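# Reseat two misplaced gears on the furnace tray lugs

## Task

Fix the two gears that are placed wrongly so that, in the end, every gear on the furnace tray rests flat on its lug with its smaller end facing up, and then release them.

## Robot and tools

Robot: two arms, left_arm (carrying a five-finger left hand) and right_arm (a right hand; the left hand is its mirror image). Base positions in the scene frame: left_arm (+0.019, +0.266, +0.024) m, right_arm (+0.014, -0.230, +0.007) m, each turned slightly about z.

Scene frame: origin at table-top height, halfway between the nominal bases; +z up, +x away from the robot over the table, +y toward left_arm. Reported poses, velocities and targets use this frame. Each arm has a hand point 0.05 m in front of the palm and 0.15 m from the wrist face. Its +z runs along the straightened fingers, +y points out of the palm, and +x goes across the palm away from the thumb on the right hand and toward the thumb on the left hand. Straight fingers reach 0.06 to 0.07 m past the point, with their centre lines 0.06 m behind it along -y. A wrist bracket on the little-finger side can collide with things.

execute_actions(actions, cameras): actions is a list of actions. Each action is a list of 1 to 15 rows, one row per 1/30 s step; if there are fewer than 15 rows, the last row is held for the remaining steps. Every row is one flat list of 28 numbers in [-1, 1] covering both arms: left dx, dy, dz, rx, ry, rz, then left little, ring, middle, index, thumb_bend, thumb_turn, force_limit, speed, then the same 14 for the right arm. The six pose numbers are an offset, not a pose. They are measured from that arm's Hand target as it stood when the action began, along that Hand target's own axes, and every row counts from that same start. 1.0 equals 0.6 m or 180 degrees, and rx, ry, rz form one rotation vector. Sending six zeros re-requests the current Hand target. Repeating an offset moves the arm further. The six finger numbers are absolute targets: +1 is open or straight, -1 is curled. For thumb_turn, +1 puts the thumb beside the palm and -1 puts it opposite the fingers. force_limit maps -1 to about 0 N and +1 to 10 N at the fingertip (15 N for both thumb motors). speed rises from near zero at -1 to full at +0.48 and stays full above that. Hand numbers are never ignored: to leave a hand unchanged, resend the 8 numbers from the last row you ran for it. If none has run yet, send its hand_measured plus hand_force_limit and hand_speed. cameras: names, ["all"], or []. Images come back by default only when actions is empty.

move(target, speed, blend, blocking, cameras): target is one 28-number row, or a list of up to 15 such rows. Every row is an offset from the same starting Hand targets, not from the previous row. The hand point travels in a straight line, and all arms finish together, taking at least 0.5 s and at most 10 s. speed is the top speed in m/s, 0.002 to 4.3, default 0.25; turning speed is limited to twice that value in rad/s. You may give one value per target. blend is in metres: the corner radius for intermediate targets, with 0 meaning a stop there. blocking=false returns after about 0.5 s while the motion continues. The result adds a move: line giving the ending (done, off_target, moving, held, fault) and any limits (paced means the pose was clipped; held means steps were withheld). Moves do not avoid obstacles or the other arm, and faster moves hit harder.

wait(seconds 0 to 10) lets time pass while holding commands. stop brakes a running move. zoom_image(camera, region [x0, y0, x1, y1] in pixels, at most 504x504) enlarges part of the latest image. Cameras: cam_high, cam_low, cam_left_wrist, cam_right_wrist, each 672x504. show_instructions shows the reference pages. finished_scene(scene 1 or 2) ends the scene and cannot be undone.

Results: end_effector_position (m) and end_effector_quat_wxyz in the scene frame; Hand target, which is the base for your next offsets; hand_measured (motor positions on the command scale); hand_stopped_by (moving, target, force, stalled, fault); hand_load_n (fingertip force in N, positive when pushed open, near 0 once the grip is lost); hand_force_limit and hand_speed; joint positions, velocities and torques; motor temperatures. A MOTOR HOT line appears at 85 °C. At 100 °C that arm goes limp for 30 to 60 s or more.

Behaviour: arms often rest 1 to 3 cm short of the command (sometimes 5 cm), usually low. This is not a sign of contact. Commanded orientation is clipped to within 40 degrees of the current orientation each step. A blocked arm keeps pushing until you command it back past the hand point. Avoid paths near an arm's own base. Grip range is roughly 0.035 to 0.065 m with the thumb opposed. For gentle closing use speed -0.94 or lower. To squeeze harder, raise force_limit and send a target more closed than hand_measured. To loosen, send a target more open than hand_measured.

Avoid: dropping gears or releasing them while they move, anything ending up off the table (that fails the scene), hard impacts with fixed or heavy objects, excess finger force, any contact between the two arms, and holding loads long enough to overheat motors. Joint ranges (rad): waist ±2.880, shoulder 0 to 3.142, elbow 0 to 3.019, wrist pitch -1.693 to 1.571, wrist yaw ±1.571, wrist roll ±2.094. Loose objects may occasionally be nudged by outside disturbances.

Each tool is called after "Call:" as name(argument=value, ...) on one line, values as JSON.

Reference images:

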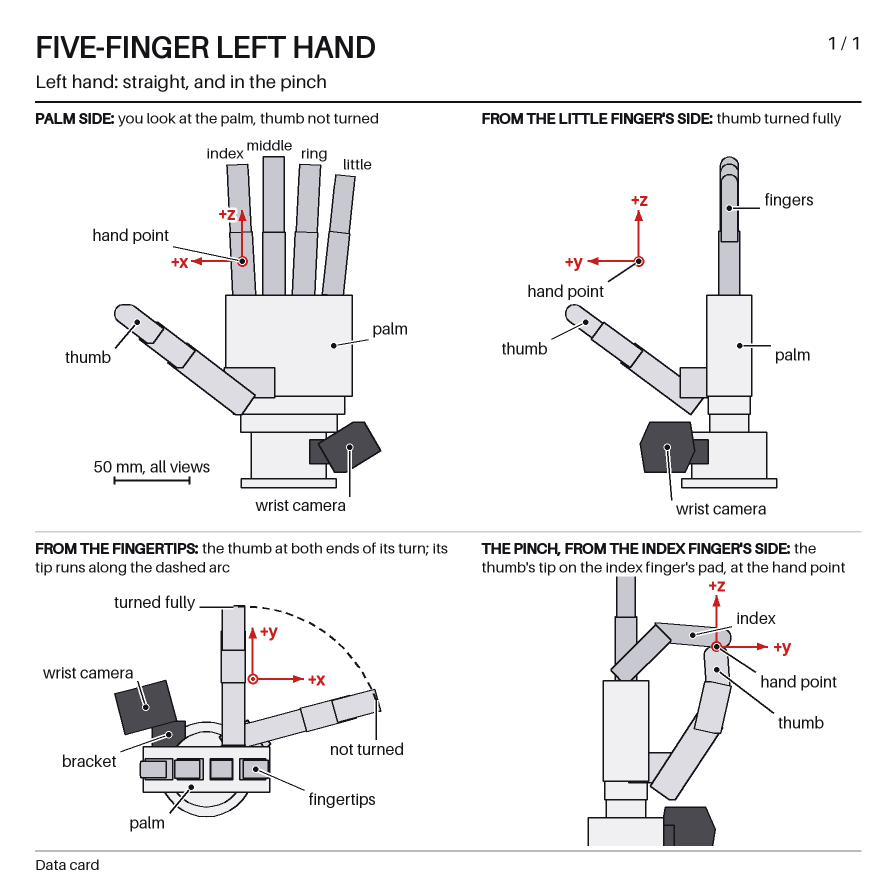

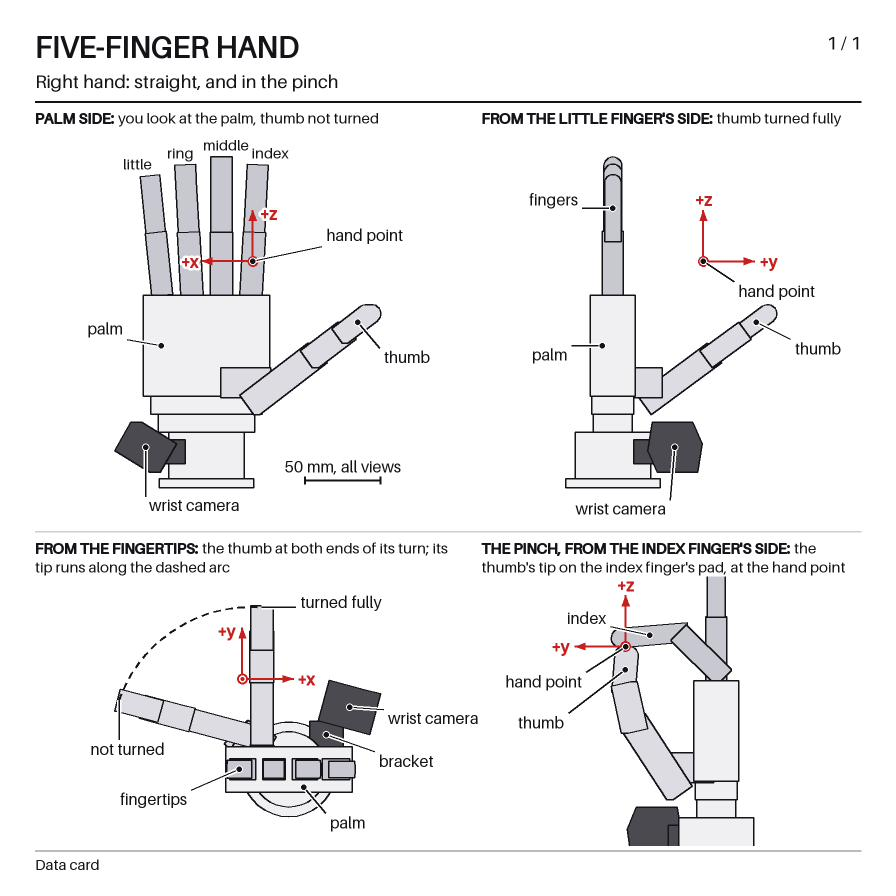

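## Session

Call:
execute_actions(actions=[], cameras=["all"])

Scene clock: 0.00 s.
left_arm: end_effector_position=(+0.5449, -0.1061, +0.2121) hand_measured=(+1.000, +1.000, +1.000, +1.000, +1.000, +1.000) hand_load_n=(+0.0, +0.0, +0.0, +0.0, +0.0, +0.0) hand_stopped_by=(target, target, target, target, target, target) hand_force_limit=0.00 hand_speed=-0.80 end_effector_quat_wxyz=(-0.052, -0.345, +0.921, -0.171) | right_arm: end_effector_position=(+0.1676, -0.7799, +0.1423) hand_measured=(+1.000, +1.000, +1.000, +1.000, +1.000, +1.000) hand_load_n=(+0.0, +0.0, +0.0, +0.0, +0.0, +0.0) hand_stopped_by=(target, target, target, target, target, target) hand_force_limit=0.00 hand_speed=-0.80 end_effector_quat_wxyz=(-0.187, +0.412, +0.781, -0.431)
Joint positions: left_arm=[-0.475 2.109 2.191 -1.453 0.3 0.314] | right_arm=[-1.117 1.66 1.288 -0.923 0.952 1.312]
Joint velocities: within noise
Joint torques (N m): no reading
Motor temperatures (°C): left_arm=[20 23 29 20 21 20] | right_arm=[20 31 25 21 21 22]
Heat: left arm: hottest elbow 29 °C; right arm: hottest shoulder 31 °C.
Hand target: left_arm +0.5504, -0.1093, +0.2279; -0.040, -0.342, +0.920, -0.185 | right_arm +0.1714, -0.7870, +0.1524; -0.179, +0.416, +0.777, -0.437

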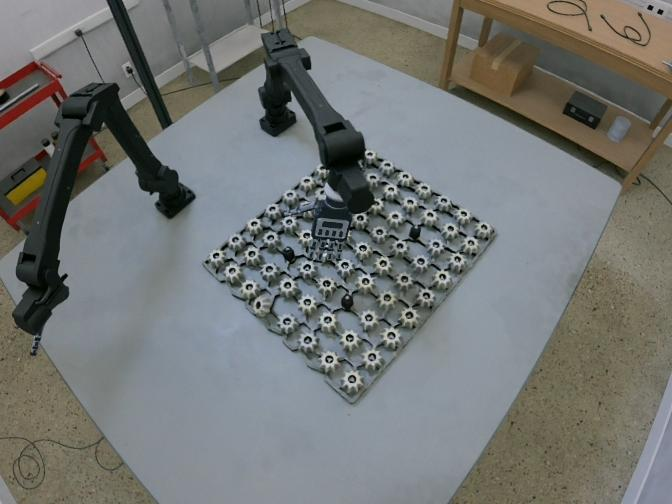

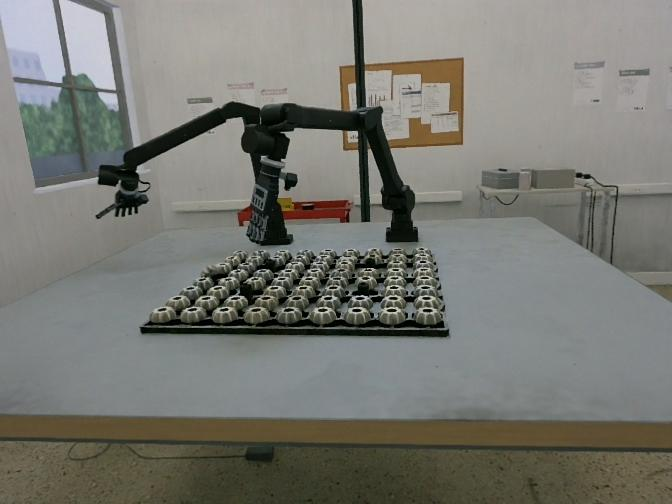

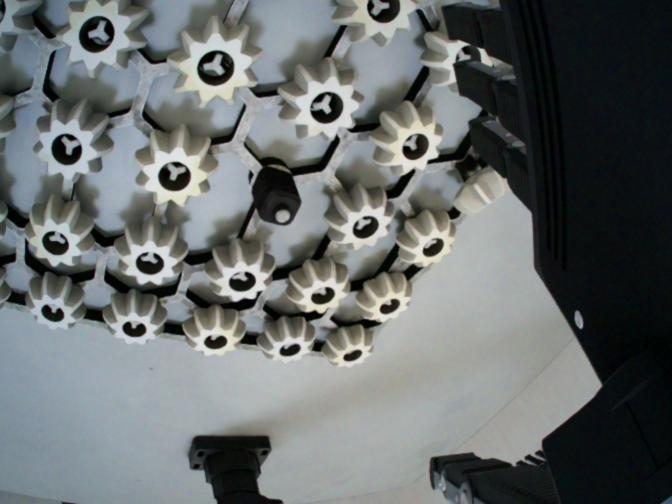

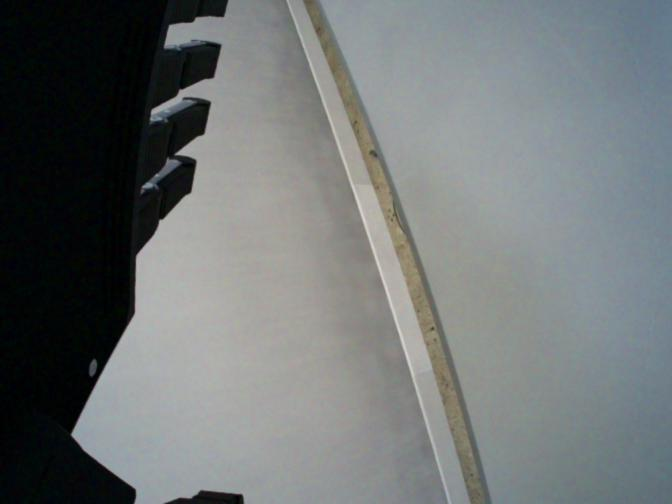

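Call:
zoom_image(camera="cam_high", region=[195, 200, 355, 320])

Call:
zoom_image(camera="cam_high", region=[340, 150, 500, 270])

Call:
zoom_image(camera="cam_high", region=[280, 270, 440, 410])

Scaled by 3.150 from the camera's 672x504 image, which has a finer 960x720 frame.

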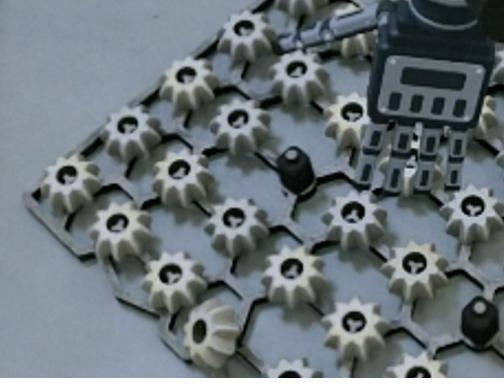

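Scaled by 3.150 from the camera's 672x504 image, which has a finer 960x720 frame.

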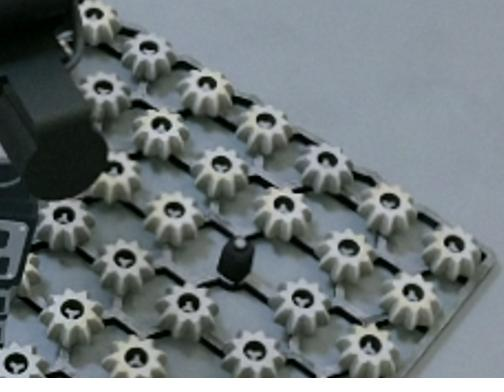

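Scaled by 3.150 from the camera's 672x504 image, which has a finer 960x720 frame.

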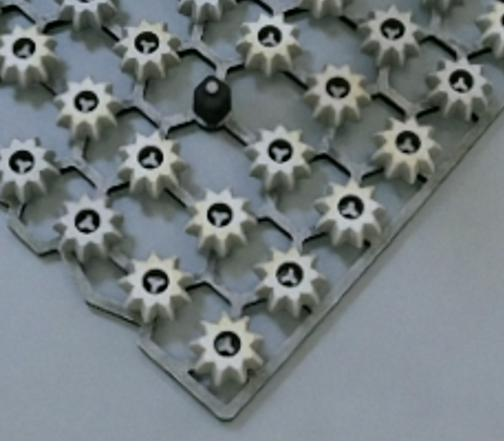

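Call:
move(target=[-0.495,0.894,-0.570,0.081,-0.127,-0.376,1,1,1,1,1,1,0,-0.8,0.049,0.029,-0.436,-0.265,-0.224,-0.467,1,1,1,1,1,1,0,-0.8], speed=0.35, cameras=["cam_high", "cam_low"])

Scene clock: 14.50 s.
left_arm: end_effector_position=(+0.4029, +0.5665, +0.2988) hand_measured=(+1.000, +1.000, +1.000, +1.000, +1.000, +1.000) hand_load_n=(+0.5, +0.0, -0.5, +0.0, -0.5, +0.0) hand_stopped_by=(target, target, target, target, target, target) hand_force_limit=0.00 hand_speed=-0.80 end_effector_quat_wxyz=(-0.058, +0.832, -0.526, +0.167) | right_arm: end_effector_position=(+0.3233, -0.6124, +0.2719) hand_measured=(+1.000, +1.000, +1.000, +1.000, +1.000, +1.000) hand_load_n=(+0.0, +0.0, +0.0, +0.0, +0.0, +0.0) hand_stopped_by=(target, target, target, target, target, target) hand_force_limit=0.00 hand_speed=-0.80 end_effector_quat_wxyz=(+0.003, -0.303, +0.953, -0.011)
Joint positions: left_arm=[0.838 1.653 1.749 -1.479 0.304 0.332] | right_arm=[-0.984 1.777 1.901 -1.671 0.001 0.003]
Joint torques (N m): left_arm=[0.09 -12.86 14.2 -0.34 0.33 0.1] | right_arm=[-0.62 -15.91 10.74 -0.35 -0.04 -0.11]
Heat: left arm: hottest elbow 31 °C; right arm: hottest shoulder 32 °C.
Hand target: left_arm +0.4131, +0.5734, +0.3177; -0.078, +0.822, -0.537, +0.173 | right_arm +0.3304, -0.6197, +0.2803; +0.000, -0.309, +0.951, +0.000
Off the commanded pose: left_arm 0.023 m, 3 deg | right_arm 0.013 m, 2 deg.
joint sent to its limit (right arm) — joint 4 (wrist pitch), lower limit. The joint targets still meet the commanded pose.
move: off_target (left_arm, right_arm)
Images, in order (width x height): cam_high 672x504, cam_low 672x504.

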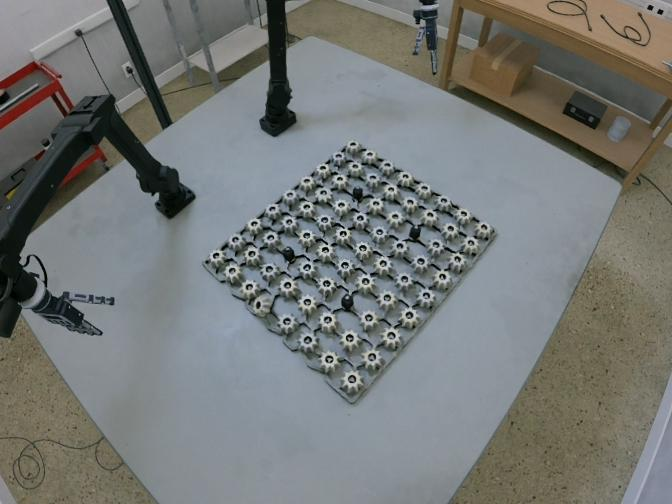

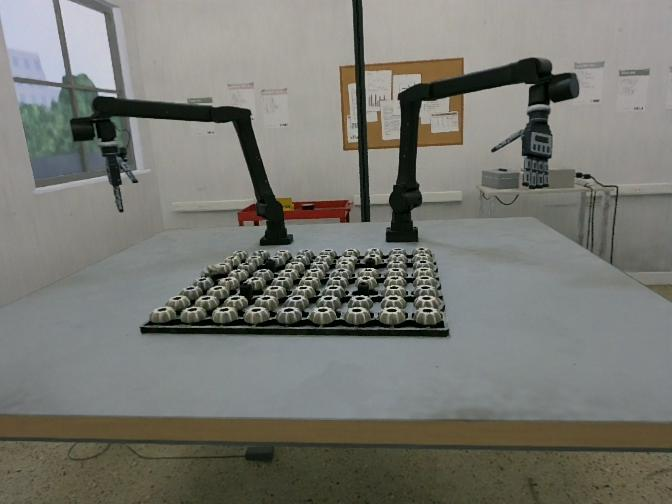

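Call:
zoom_image(camera="cam_high", region=[270, 130, 430, 250])

Call:
zoom_image(camera="cam_high", region=[230, 190, 390, 310])

Call:
zoom_image(camera="cam_low", region=[140, 230, 300, 340])

Call:
zoom_image(camera="cam_low", region=[290, 230, 450, 340])

Call:
zoom_image(camera="cam_high", region=[225, 270, 305, 340])

Scaled by 3.150 from the camera's 672x504 image, which has a finer 960x720 frame.

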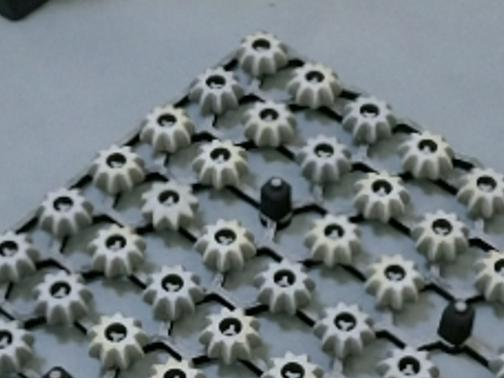

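Scaled by 3.150 from the camera's 672x504 image, which has a finer 960x720 frame.

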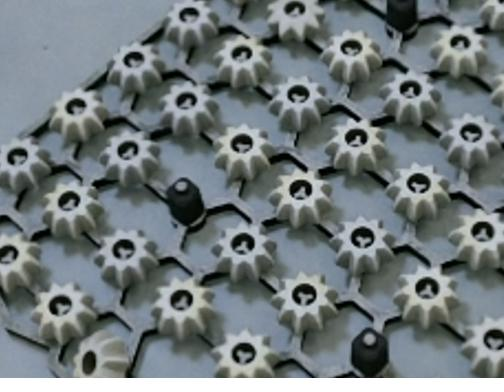

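Scaled by 3.150 from the camera's 672x504 image, which has a finer 960x720 frame.

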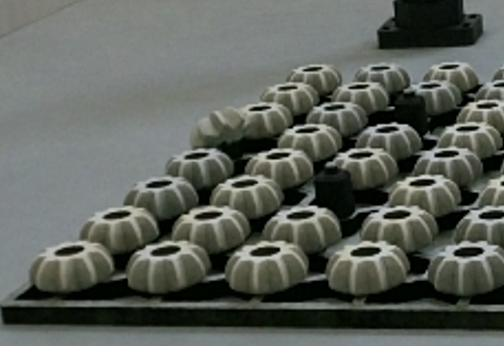

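Scaled by 3.150 from the camera's 672x504 image, which has a finer 960x720 frame.

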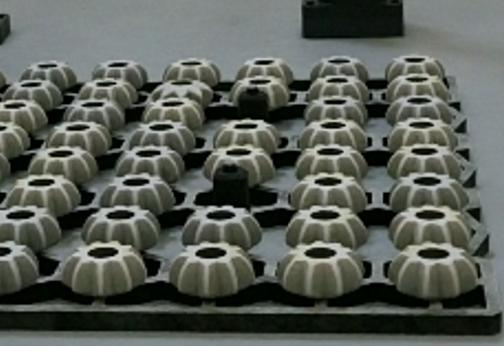

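Scaled by 6.300 from the camera's 672x504 image, which has a finer 960x720 frame.

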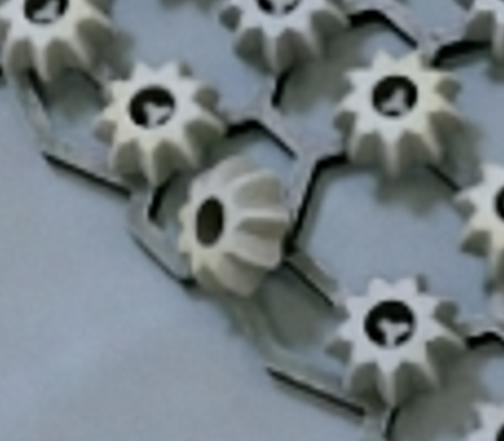

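Call:
zoom_image(camera="cam_high", region=[290, 165, 360, 225])

Call:
zoom_image(camera="cam_low", region=[320, 240, 380, 290])

Call:
zoom_image(camera="cam_low", region=[185, 250, 245, 300])

Scaled by 7.200 from the camera's 672x504 image, which has a finer 960x720 frame.

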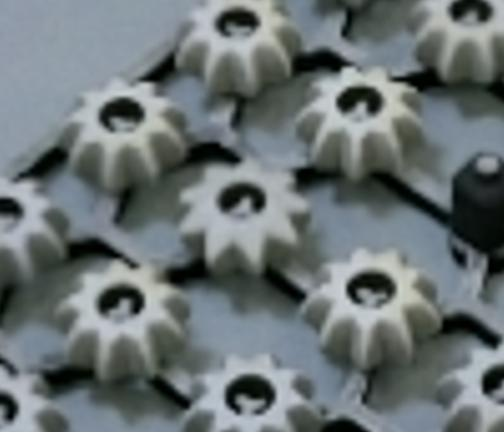

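Scaled by 8.400 from the camera's 672x504 image, which has a finer 960x720 frame.

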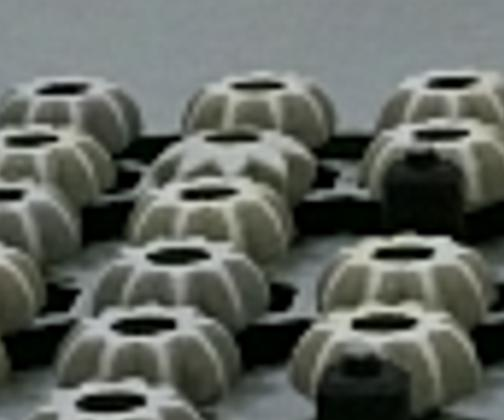

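Scaled by 8.400 from the camera's 672x504 image, which has a finer 960x720 frame.

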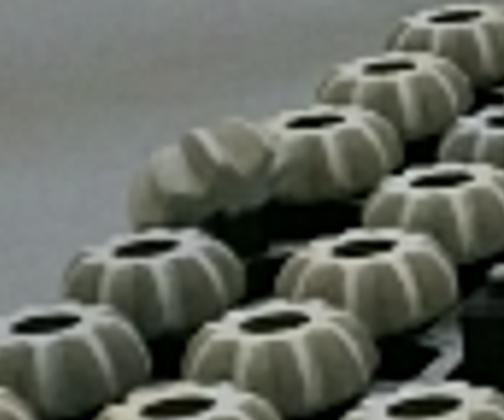

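Call:
move(target=[0,0,0,0,0,0,1,1,1,1,1,1,0,-0.8,-0.407,-0.007,0.05,0.2235,-0.2397,-0.4810,1,1,1,1,1,1,0,-0.8], speed=0.35, cameras=["cam_right_wrist"])

Scene clock: 26.63 s.
left_arm: end_effector_position=(+0.4029, +0.5665, +0.2988) hand_measured=(+1.000, +1.000, +1.000, +1.000, +1.000, +1.000) hand_load_n=(+0.0, +0.0, +0.0, +0.0, +0.0, +0.0) hand_stopped_by=(target, target, target, target, target, target) hand_force_limit=0.00 hand_speed=-0.80 end_effector_quat_wxyz=(-0.058, +0.832, -0.526, +0.167) | right_arm: end_effector_position=(+0.5205, -0.4745, +0.2401) hand_measured=(+1.000, +1.000, +1.000, +1.000, +1.000, +1.000) hand_load_n=(+0.0, +0.0, +0.0, +0.0, +0.0, +0.0) hand_stopped_by=(target, target, target, target, target, target) hand_force_limit=0.00 hand_speed=-0.80 end_effector_quat_wxyz=(-0.405, +0.808, -0.388, +0.179)
Joint positions: left_arm=[0.838 1.653 1.749 -1.479 0.304 0.332] | right_arm=[-0.7 1.757 1.705 -1.271 -0.892 -1.225]
Joint torques (N m): left_arm=[-0.09 -12.92 14.24 -0.28 0.34 0.1] | right_arm=[-0.62 -16.26 10.97 -0.02 -0.69 -0.1]
Motor temperatures (°C): left_arm=[20 25 34 20 21 21] | right_arm=[20 33 30 21 21 22]
Heat: left arm: hottest elbow 34 °C; right arm: hottest shoulder 33 °C.
Hand target: left_arm +0.4131, +0.5734, +0.3177; -0.078, +0.822, -0.537, +0.173 | right_arm +0.5305, -0.4798, +0.2502; -0.404, +0.811, -0.378, +0.189
Off the commanded pose: left_arm 0.023 m, 3 deg | right_arm 0.015 m, 2 deg.
move: off_target (left_arm, right_arm)
Images, in order (width x height): cam_right_wrist 672x504.

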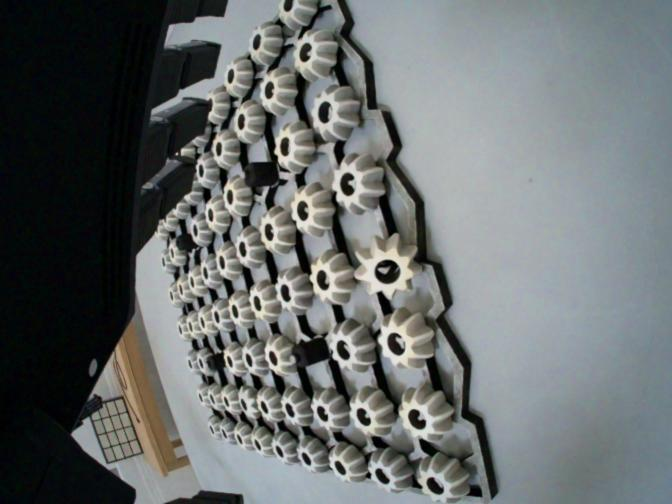

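Call:
zoom_image(camera="cam_right_wrist", region=[320, 190, 460, 340])

Scaled by 3.360 from the camera's 672x504 image, which has a finer 960x720 frame.

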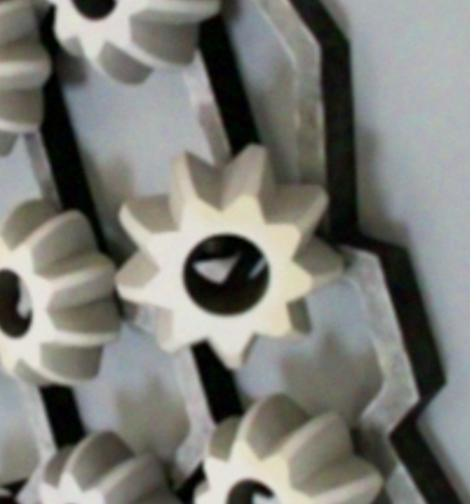

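Call:
move(target=[0,0,0,0,0,0,1,1,1,1,1,1,0,-0.8,-0.0417,0.0138,0.1755,0,0,0,1,1,1,1,1,1,0,-0.8], speed=0.2, cameras=["cam_right_wrist"])

Call:
zoom_image(camera="cam_right_wrist", region=[280, 170, 480, 340])

Scene clock: 35.33 s.
left_arm: end_effector_position=(+0.4029, +0.5665, +0.2988) hand_measured=(+1.000, +1.000, +1.000, +1.000, +1.000, +1.000) hand_load_n=(+0.0, +0.0, +0.0, +0.0, -0.5, +0.0) hand_stopped_by=(target, target, target, target, target, target) hand_force_limit=0.00 hand_speed=-0.80 end_effector_quat_wxyz=(-0.058, +0.832, -0.526, +0.167) | right_arm: end_effector_position=(+0.5737, -0.4066, +0.1837) hand_measured=(+1.000, +1.000, +1.000, +1.000, +1.000, +1.000) hand_load_n=(+0.0, +0.0, -0.5, +0.0, +0.0, +0.0) hand_stopped_by=(target, target, target, target, target, target) hand_force_limit=0.00 hand_speed=-0.80 end_effector_quat_wxyz=(-0.405, +0.813, -0.374, +0.187)
Joint positions: left_arm=[0.838 1.653 1.749 -1.479 0.304 0.332] | right_arm=[-0.546 1.757 1.544 -0.933 -0.85 -1.029]
Joint torques (N m): left_arm=[0.09 -12.92 14.24 -0.25 0.34 0.09] | right_arm=[-1.14 -17.14 7.3 1.06 -0.36 0.08]
Heat: left arm: hottest elbow 35 °C; right arm: hottest shoulder 33 °C.
Hand target: left_arm +0.4131, +0.5734, +0.3177; -0.078, +0.822, -0.537, +0.173 | right_arm +0.5750, -0.4099, +0.1802; -0.404, +0.811, -0.378, +0.189
Off the commanded pose: left_arm 0.023 m, 3 deg | right_arm 0.005 m, 1 deg.
move: off_target (left_arm)
Images, in order (width x height): cam_right_wrist 672x504.

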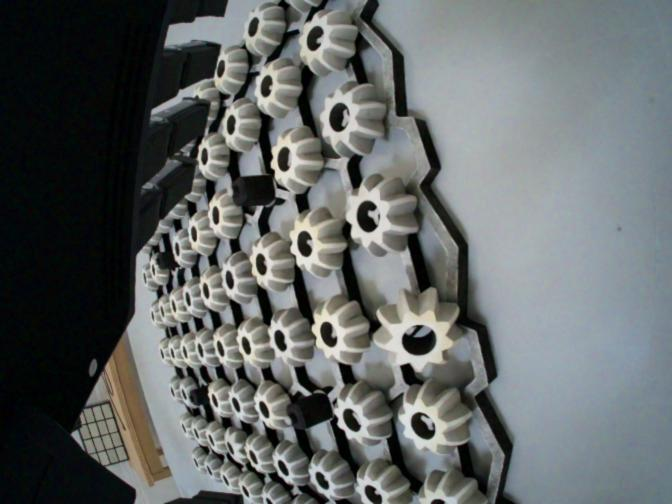

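Scaled by 2.520 from the camera's 672x504 image, which has a finer 960x720 frame.

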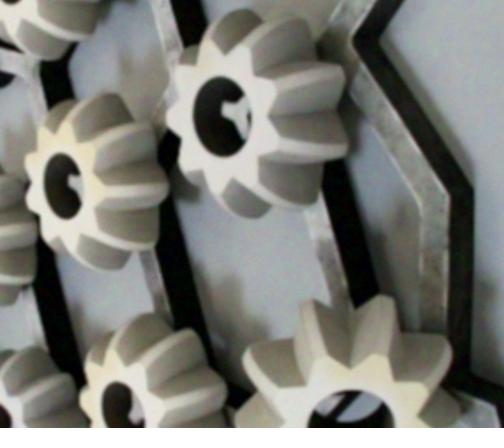

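Call:
zoom_image(camera="cam_right_wrist", region=[340, 260, 500, 400])

Scaled by 3.150 from the camera's 672x504 image, which has a finer 960x720 frame.

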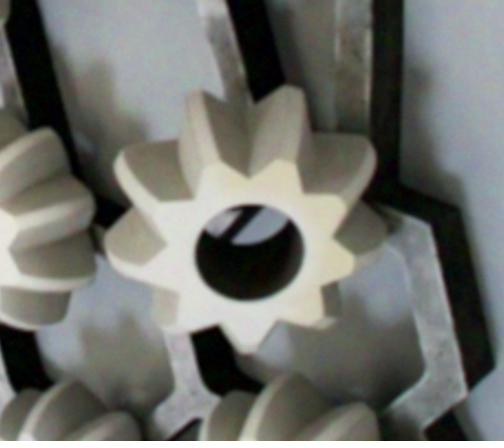

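Call:
zoom_image(camera="cam_right_wrist", region=[300, 290, 500, 470])

Scaled by 2.520 from the camera's 672x504 image, which has a finer 960x720 frame.

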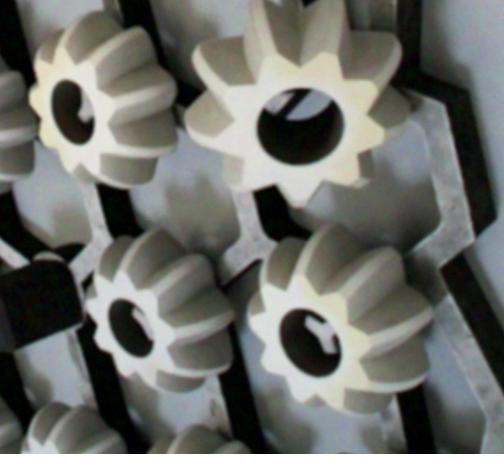

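Call:
zoom_image(camera="cam_right_wrist", region=[390, 310, 450, 360])

Scaled by 8.400 from the camera's 672x504 image, which has a finer 960x720 frame.

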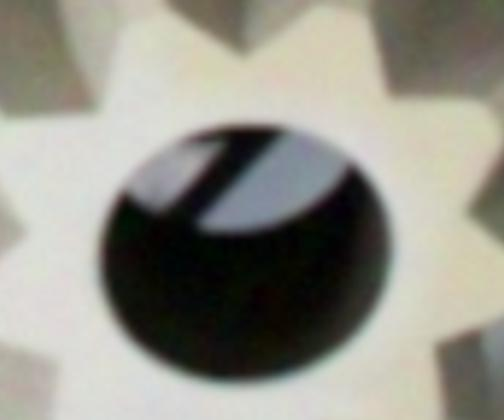

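Call:
move(target=[0,0,0,0,0,0,1,1,1,1,1,1,0,-0.8,-0.1961,0.0355,0.0913,0,0,0,1,1,0.5,0.5,0.9,-1,0.5,-0.5], speed=0.15, cameras=["cam_right_wrist"])

Call:
zoom_image(camera="cam_right_wrist", region=[280, 150, 480, 340])

Scene clock: 60.43 s.
left_arm: end_effector_position=(+0.4029, +0.5665, +0.2988) hand_measured=(+1.000, +1.000, +1.000, +1.000, +1.000, +1.000) hand_load_n=(+0.5, +0.0, +0.0, +0.0, +0.0, +0.0) hand_stopped_by=(target, target, target, target, target, target) hand_force_limit=0.00 hand_speed=-0.80 end_effector_quat_wxyz=(-0.058, +0.832, -0.526, +0.167) | right_arm: end_effector_position=(+0.5207, -0.3007, +0.1216) hand_measured=(+1.000, +1.000, +0.500, +0.500, +0.900, -1.000) hand_load_n=(+0.0, -0.5, +0.0, +0.0, +0.0, +0.0) hand_stopped_by=(target, target, target, target, target, target) hand_force_limit=0.50 hand_speed=-0.50 end_effector_quat_wxyz=(-0.404, +0.812, -0.383, +0.177)
Joint positions: left_arm=[0.838 1.653 1.749 -1.479 0.304 0.332] | right_arm=[-0.404 1.571 1.124 -0.585 -0.778 -0.838]
Joint torques (N m): left_arm=[0.03 -13.04 14.23 -0.2 0.33 0.09] | right_arm=[-0.5 -15.62 6.87 1.26 -0.28 0.06]
Heat: left arm: hottest elbow 38 °C; right arm: hottest shoulder 33 °C.
Hand target: left_arm +0.4131, +0.5734, +0.3177; -0.078, +0.822, -0.537, +0.173 | right_arm +0.5231, -0.2998, +0.1302; -0.404, +0.811, -0.378, +0.189
Off the commanded pose: left_arm 0.023 m, 3 deg | right_arm 0.009 m, 1 deg.
move: off_target (left_arm)
Images, in order (width x height): cam_right_wrist 672x504.

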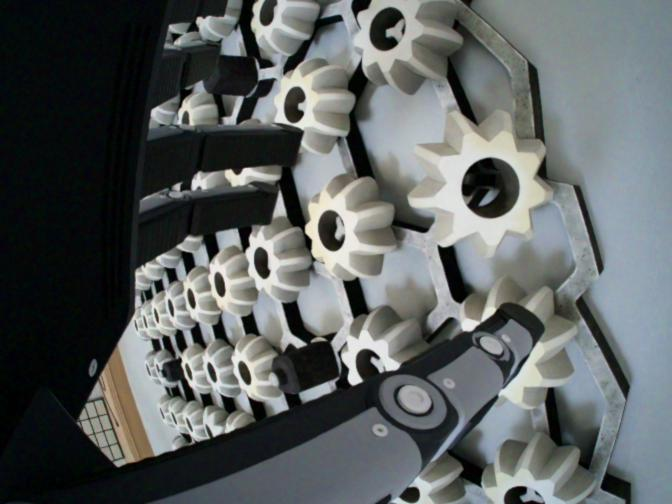

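Scaled by 2.520 from the camera's 672x504 image, which has a finer 960x720 frame.

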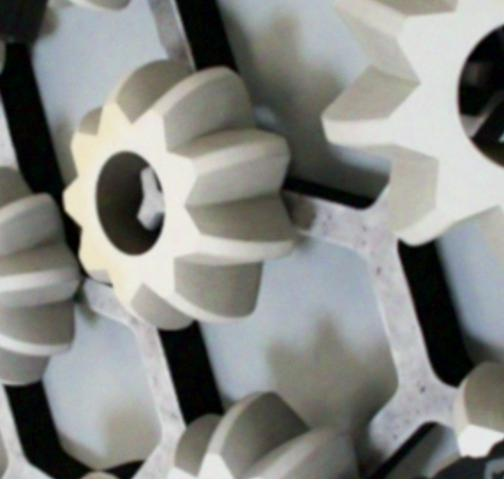

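Call:
zoom_image(camera="cam_right_wrist", region=[400, 90, 580, 260])

Scaled by 2.800 from the camera's 672x504 image, which has a finer 960x720 frame.

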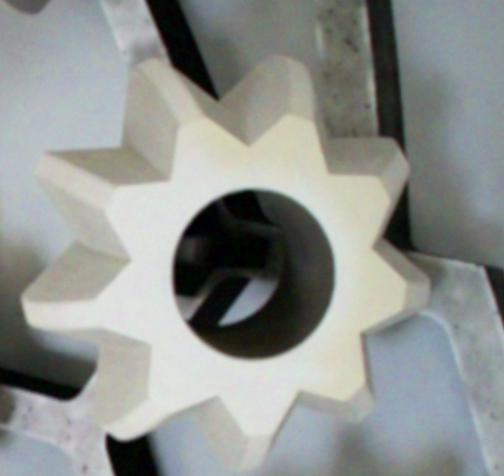

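Call:
zoom_image(camera="cam_right_wrist", region=[240, 0, 480, 200])

Scaled by 2.100 from the camera's 672x504 image, which has a finer 960x720 frame.

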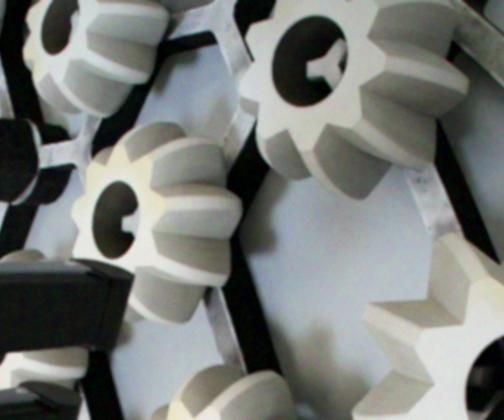

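Call:
zoom_image(camera="cam_right_wrist", region=[450, 145, 530, 230])

Scaled by 5.929 from the camera's 672x504 image, which has a finer 960x720 frame.

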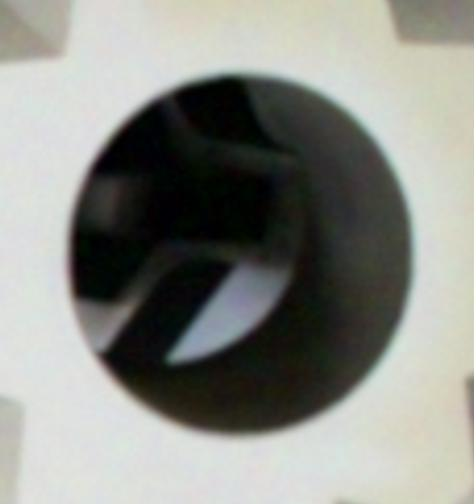

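Call:
move(target=[0,0,0,0,0,0,1,1,1,1,1,1,0,-0.8,0.0111,0.0608,0.0584,0,0,0,1,1,0.5,0.5,0.9,-1,0.5,-0.5], speed=0.08, cameras=["cam_right_wrist"])

Scene clock: 77.17 s.
left_arm: end_effector_position=(+0.4029, +0.5665, +0.2988) hand_measured=(+1.000, +1.000, +1.000, +1.000, +1.000, +1.000) hand_load_n=(+0.0, +0.0, +0.0, +0.0, +0.0, +0.0) hand_stopped_by=(target, target, target, target, target, target) hand_force_limit=0.00 hand_speed=-0.80 end_effector_quat_wxyz=(-0.058, +0.832, -0.526, +0.167) | right_arm: end_effector_position=(+0.5289, -0.3037, +0.0852) hand_measured=(+1.000, +1.000, +0.500, +0.500, +0.900, -1.000) hand_load_n=(+0.0, +0.0, +0.0, +0.0, +0.0, +0.0) hand_stopped_by=(target, target, target, target, target, target) hand_force_limit=0.50 hand_speed=-0.50 end_effector_quat_wxyz=(-0.404, +0.811, -0.378, +0.190)
Joint positions: left_arm=[0.838 1.653 1.749 -1.479 0.304 0.332] | right_arm=[-0.404 1.625 1.076 -0.452 -0.775 -0.833]
Joint torques (N m): left_arm=[0.03 -13.04 14.22 -0.28 0.34 0.1] | right_arm=[-0.26 -13.39 6.76 1.32 -0.29 0.06]
Motor temperatures (°C): left_arm=[20 26 40 20 21 21] | right_arm=[20 34 30 21 21 22]
Heat: left arm: hottest elbow 40 °C; right arm: hottest shoulder 34 °C.
Hand target: left_arm +0.4131, +0.5734, +0.3177; -0.078, +0.822, -0.537, +0.173 | right_arm +0.5320, -0.3012, +0.0801; -0.404, +0.811, -0.378, +0.189
Off the commanded pose: left_arm 0.023 m, 3 deg | right_arm 0.007 m, 0 deg.
move: off_target (left_arm)
Images, in order (width x height): cam_right_wrist 672x504.

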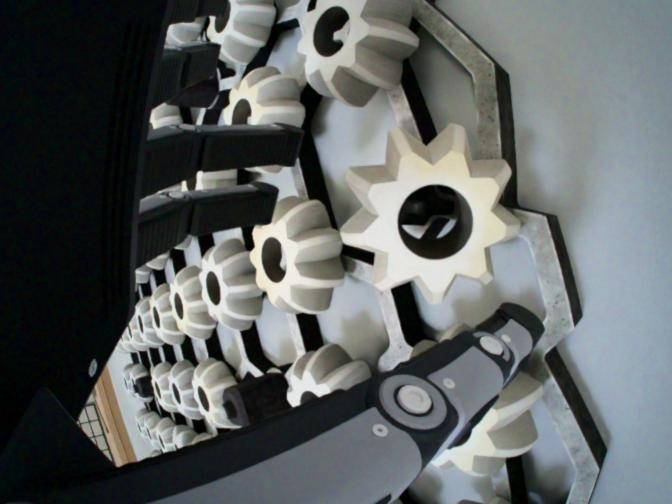

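Call:
zoom_image(camera="cam_right_wrist", region=[330, 110, 560, 320])

Scaled by 2.191 from the camera's 672x504 image, which has a finer 960x720 frame.

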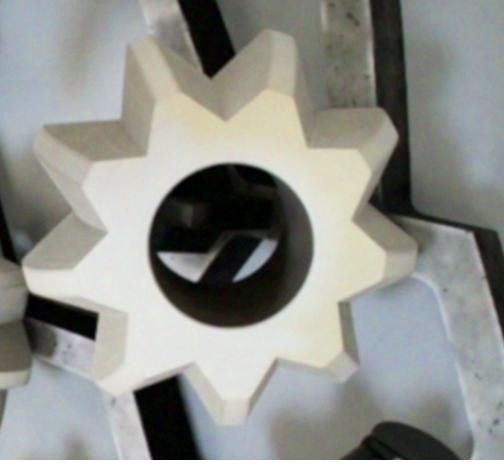

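Call:
move(target=[0,0,0,0,0,0,1,1,1,1,1,1,0,-0.8,0,0.0293,0.0471,0,0,0,1,1,0.5,0.5,1.0,-1,0.5,-0.5], speed=0.05, cameras=["cam_right_wrist"])

Call:
zoom_image(camera="cam_right_wrist", region=[250, 110, 500, 340])

Scene clock: 84.03 s.
left_arm: end_effector_position=(+0.4029, +0.5665, +0.2988) hand_measured=(+1.000, +1.000, +1.000, +1.000, +1.000, +1.000) hand_load_n=(+0.0, +0.0, +0.0, +0.0, +0.0, +0.0) hand_stopped_by=(target, target, target, target, target, target) hand_force_limit=0.00 hand_speed=-0.80 end_effector_quat_wxyz=(-0.058, +0.832, -0.526, +0.167) | right_arm: end_effector_position=(+0.5395, -0.2965, +0.0568) hand_measured=(+1.000, +1.000, +0.500, +0.500, +1.000, -1.000) hand_load_n=(+0.0, +0.0, +0.0, +0.0, +0.0, +0.0) hand_stopped_by=(target, target, target, target, target, target) hand_force_limit=0.50 hand_speed=-0.50 end_effector_quat_wxyz=(-0.404, +0.811, -0.376, +0.192)
Joint positions: left_arm=[0.838 1.653 1.749 -1.479 0.304 0.332] | right_arm=[-0.382 1.681 1.057 -0.354 -0.764 -0.809]
Joint torques (N m): left_arm=[0.09 -12.92 14.24 -0.27 0.33 0.09] | right_arm=[-0.26 -13.51 6.34 1.33 -0.26 0.06]
Heat: left arm: hottest elbow 40 °C; right arm: hottest shoulder 34 °C.
Hand target: left_arm +0.4131, +0.5734, +0.3177; -0.078, +0.822, -0.537, +0.173 | right_arm +0.5411, -0.2933, +0.0490; -0.404, +0.811, -0.378, +0.189
Off the commanded pose: left_arm 0.023 m, 3 deg | right_arm 0.009 m, 0 deg.
move: off_target (left_arm)
Images, in order (width x height): cam_right_wrist 672x504.

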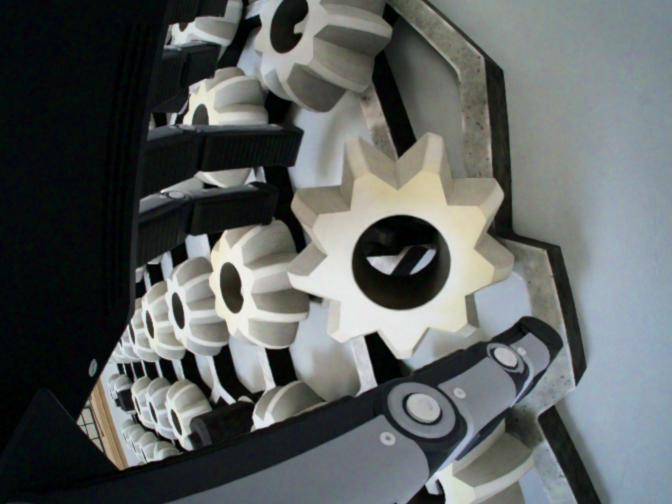

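Scaled by 2.016 from the camera's 672x504 image, which has a finer 960x720 frame.

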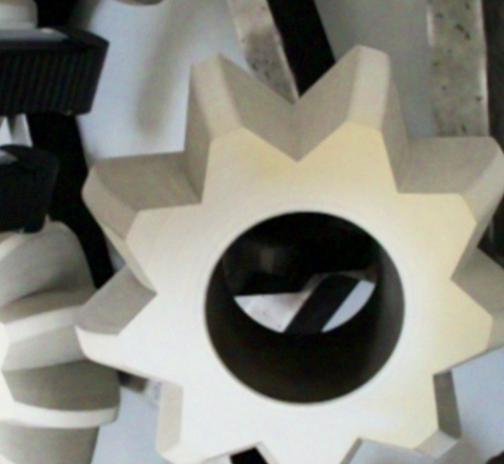

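Call:
move(target=[0,0,0,0,0,0,1,1,1,1,1,1,0,-0.8,0,0.0107,0.008,0,0,0,1,1,0.5,0.5,1.0,-1,0.5,-0.9], speed=0.04)

Call:
move(target=[0,0,0,0,0,0,1,1,1,1,1,1,0,-0.8,0,0,0,0,0,0,1,1,0.3,0.3,0.8,-1,0.2,-0.9], speed=0.04, cameras=["cam_right_wrist"])

Scene clock: 89.50 s.
left_arm: end_effector_position=(+0.4029, +0.5665, +0.2988) hand_measured=(+1.000, +1.000, +1.000, +1.000, +1.000, +1.000) hand_load_n=(+0.0, +0.0, +0.0, +0.0, +0.0, +0.0) hand_stopped_by=(target, target, target, target, target, target) hand_force_limit=0.00 hand_speed=-0.80 end_effector_quat_wxyz=(-0.058, +0.832, -0.526, +0.167) | right_arm: end_effector_position=(+0.5399, -0.2967, +0.0493) hand_measured=(+1.000, +1.000, +0.500, +0.500, +1.000, -1.000) hand_load_n=(+0.0, -0.5, +0.0, +0.0, +0.0, +0.0) hand_stopped_by=(target, target, target, target, target, target) hand_force_limit=0.50 hand_speed=-0.90 end_effector_quat_wxyz=(-0.404, +0.811, -0.376, +0.193)
Joint positions: left_arm=[0.838 1.653 1.749 -1.479 0.304 0.332] | right_arm=[-0.382 1.694 1.05 -0.333 -0.764 -0.808]
Joint torques (N m): left_arm=[0.09 -12.86 14.2 -0.29 0.33 0.1] | right_arm=[-0.26 -13.57 6.24 1.35 -0.26 0.06]
Heat: left arm: hottest elbow 40 °C; right arm: hottest shoulder 34 °C.
Hand target: left_arm +0.4131, +0.5734, +0.3177; -0.078, +0.822, -0.537, +0.173 | right_arm +0.5412, -0.2934, +0.0410; -0.404, +0.811, -0.378, +0.189
Off the commanded pose: left_arm 0.023 m, 3 deg | right_arm 0.009 m, 1 deg.
move: off_target (left_arm)

Scene clock: 91.13 s.
left_arm: end_effector_position=(+0.4029, +0.5665, +0.2988) hand_measured=(+1.000, +1.000, +1.000, +1.000, +1.000, +1.000) hand_load_n=(+0.0, +0.0, +0.0, +0.0, +0.0, +0.0) hand_stopped_by=(target, target, target, target, target, target) hand_force_limit=0.00 hand_speed=-0.80 end_effector_quat_wxyz=(-0.058, +0.832, -0.526, +0.167) | right_arm: end_effector_position=(+0.5400, -0.2972, +0.0490) hand_measured=(+1.000, +1.000, +0.300, +0.300, +0.800, -1.000) hand_load_n=(+0.0, +0.0, +0.0, +0.0, +1.0, +0.0) hand_stopped_by=(target, target, target, target, target, target) hand_force_limit=0.20 hand_speed=-0.90 end_effector_quat_wxyz=(-0.403, +0.811, -0.377, +0.193)
Joint positions: left_arm=[0.838 1.653 1.749 -1.479 0.304 0.332] | right_arm=[-0.382 1.694 1.05 -0.332 -0.761 -0.808]
Joint torques (N m): left_arm=[0.15 -13.04 14.24 -0.29 0.33 0.09] | right_arm=[-0.26 -13.57 6.23 1.35 -0.35 0.06]
Heat: left arm: hottest elbow 40 °C; right arm: hottest shoulder 34 °C.
Hand target: left_arm +0.4131, +0.5734, +0.3177; -0.078, +0.822, -0.537, +0.173 | right_arm +0.5413, -0.2935, +0.0410; -0.404, +0.811, -0.378, +0.189
Off the commanded pose: left_arm 0.023 m, 3 deg | right_arm 0.009 m, 1 deg.
move: off_target (left_arm)
Images, in order (width x height): cam_right_wrist 672x504.

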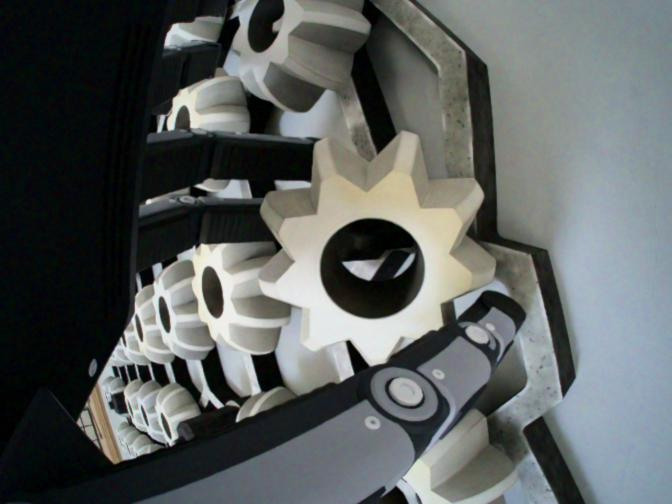

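Call:
move(target=[0,0,0,0,0,0,1,1,1,1,1,1,0,-0.8,0,0,0,0,0,0,1,1,0.2,0.15,0.75,-1,0.2,-0.9], cameras=["cam_right_wrist"])

Scene clock: 99.53 s.
left_arm: end_effector_position=(+0.4029, +0.5665, +0.2988) hand_measured=(+1.000, +1.000, +1.000, +1.000, +1.000, +1.000) hand_load_n=(+0.0, +0.0, +0.0, +0.0, +0.0, +0.0) hand_stopped_by=(target, target, target, target, target, target) hand_force_limit=0.00 hand_speed=-0.80 end_effector_quat_wxyz=(-0.058, +0.832, -0.526, +0.167) | right_arm: end_effector_position=(+0.5400, -0.2974, +0.0489) hand_measured=(+1.000, +1.000, +0.200, +0.150, +0.750, -1.000) hand_load_n=(+0.0, +0.0, +0.0, +0.0, +0.5, -0.5) hand_stopped_by=(target, target, target, target, target, target) hand_force_limit=0.20 hand_speed=-0.90 end_effector_quat_wxyz=(-0.403, +0.811, -0.377, +0.194)
Joint positions: left_arm=[0.838 1.653 1.749 -1.479 0.304 0.332] | right_arm=[-0.382 1.694 1.05 -0.332 -0.76 -0.808]
Joint torques (N m): left_arm=[0.09 -13.04 14.17 -0.23 0.35 0.09] | right_arm=[-0.26 -13.51 6.22 1.35 -0.4 0.05]
Heat: left arm: hottest elbow 41 °C; right arm: hottest shoulder 34 °C.
Hand target: left_arm +0.4131, +0.5734, +0.3177; -0.078, +0.822, -0.537, +0.173 | right_arm +0.5413, -0.2934, +0.0410; -0.404, +0.811, -0.378, +0.189
Off the commanded pose: left_arm 0.023 m, 3 deg | right_arm 0.009 m, 1 deg.
move: off_target (left_arm)
Images, in order (width x height): cam_right_wrist 672x504.

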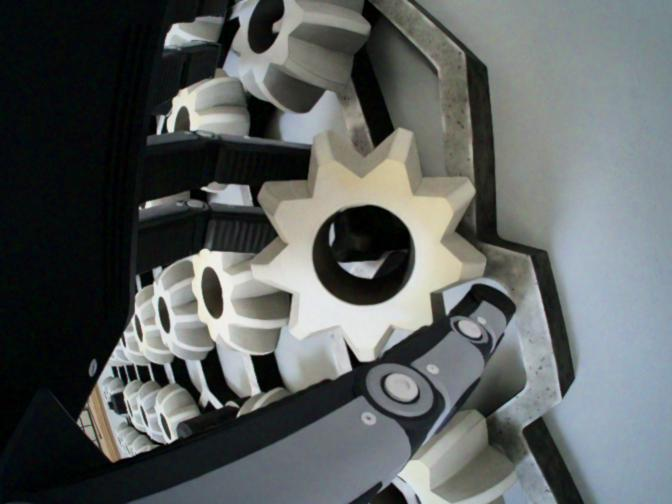

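Call:
move(target=[0,0,0,0,0,0,1,1,1,1,1,1,0,-0.8,0,0,0,0,0,0,1,1,0.1,0.05,0.68,-1,0.3,-0.9], cameras=["cam_right_wrist"])

Call:
move(target=[0,0,0,0,0,0,1,1,1,1,1,1,0,-0.8,0,0,0,0,0,0,1,1,-0.2,-0.2,0.2,-1,0.3,-0.9], cameras=["cam_right_wrist"])

Scene clock: 101.03 s.
left_arm: end_effector_position=(+0.4029, +0.5665, +0.2988) hand_measured=(+1.000, +1.000, +1.000, +1.000, +1.000, +1.000) hand_load_n=(+0.0, +0.0, +0.0, +0.0, +0.0, +0.0) hand_stopped_by=(target, target, target, target, target, target) hand_force_limit=0.00 hand_speed=-0.80 end_effector_quat_wxyz=(-0.058, +0.832, -0.526, +0.167) | right_arm: end_effector_position=(+0.5397, -0.2957, +0.0481) hand_measured=(+1.000, +1.000, +0.100, +0.050, +0.684, -1.000) hand_load_n=(+0.0, +0.0, +2.5, +0.0, +3.5, +1.0) hand_stopped_by=(target, target, target, target, target, target) hand_force_limit=0.30 hand_speed=-0.90 end_effector_quat_wxyz=(-0.403, +0.811, -0.377, +0.192)
Joint positions: left_arm=[0.838 1.653 1.749 -1.479 0.304 0.332] | right_arm=[-0.379 1.695 1.048 -0.331 -0.76 -0.805]
Joint torques (N m): left_arm=[0.03 -12.98 14.26 -0.31 0.33 0.1] | right_arm=[-0.44 -13.63 6.34 1.29 -0.4 0.03]
Heat: left arm: hottest elbow 41 °C; right arm: hottest shoulder 34 °C.
Hand target: left_arm +0.4131, +0.5734, +0.3177; -0.078, +0.822, -0.537, +0.173 | right_arm +0.5412, -0.2934, +0.0409; -0.404, +0.811, -0.378, +0.189
Off the commanded pose: left_arm 0.023 m, 3 deg | right_arm 0.008 m, 0 deg.
move: off_target (left_arm)
Images, in order (width x height): cam_right_wrist 672x504.

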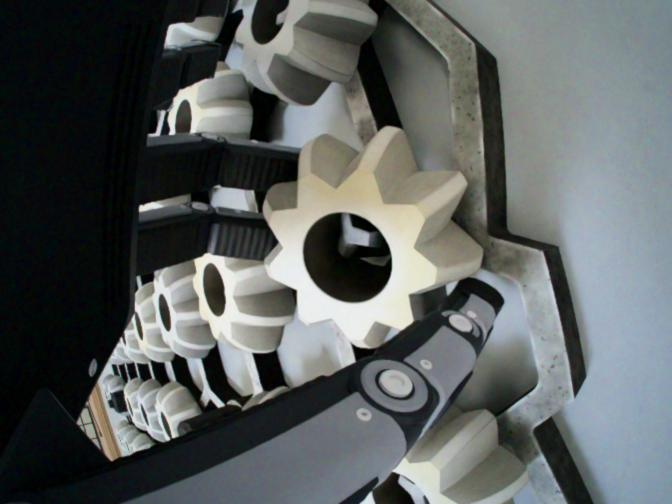

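Scene clock: 102.20 s.
left_arm: end_effector_position=(+0.4029, +0.5665, +0.2988) hand_measured=(+1.000, +1.000, +1.000, +1.000, +1.000, +1.000) hand_load_n=(+0.0, +0.0, +0.0, +0.0, +0.0, +0.0) hand_stopped_by=(target, target, target, target, target, target) hand_force_limit=0.00 hand_speed=-0.80 end_effector_quat_wxyz=(-0.058, +0.832, -0.526, +0.167) | right_arm: end_effector_position=(+0.5400, -0.2951, +0.0477) hand_measured=(+1.000, +1.000, -0.018, -0.200, +0.666, -1.000) hand_load_n=(+0.0, +0.0, +1.0, +0.0, +0.5, +0.0) hand_stopped_by=(target, target, force, target, force, target) hand_force_limit=0.30 hand_speed=-0.90 end_effector_quat_wxyz=(-0.404, +0.811, -0.378, +0.192)
Joint positions: left_arm=[0.838 1.653 1.749 -1.479 0.304 0.332] | right_arm=[-0.379 1.696 1.048 -0.329 -0.76 -0.803]
Joint torques (N m): left_arm=[0.09 -12.98 14.23 -0.27 0.34 0.08] | right_arm=[-0.56 -13.68 6.37 1.22 -0.36 0]
Heat: left arm: hottest elbow 41 °C; right arm: hottest shoulder 34 °C.
Hand target: left_arm +0.4131, +0.5734, +0.3177; -0.078, +0.822, -0.537, +0.173 | right_arm +0.5412, -0.2935, +0.0409; -0.404, +0.811, -0.378, +0.189
Off the commanded pose: left_arm 0.023 m, 3 deg | right_arm 0.007 m, 0 deg.
move: off_target (left_arm)
Images, in order (width x height): cam_right_wrist 672x504.

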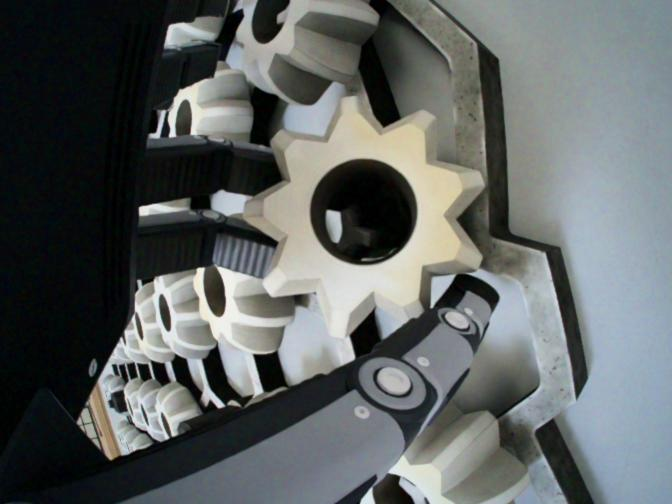

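Call:
zoom_image(camera="cam_right_wrist", region=[230, 90, 510, 350])

Scaled by 1.800 from the camera's 672x504 image, which has a finer 960x720 frame.

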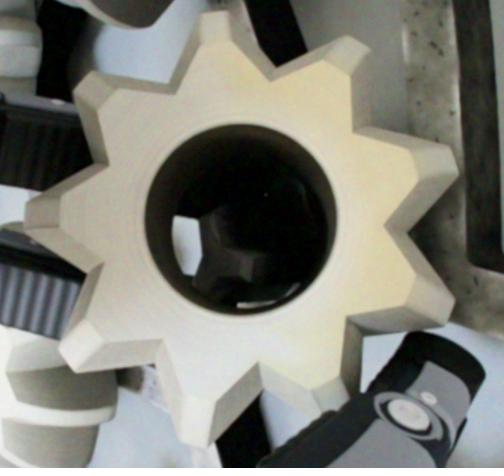

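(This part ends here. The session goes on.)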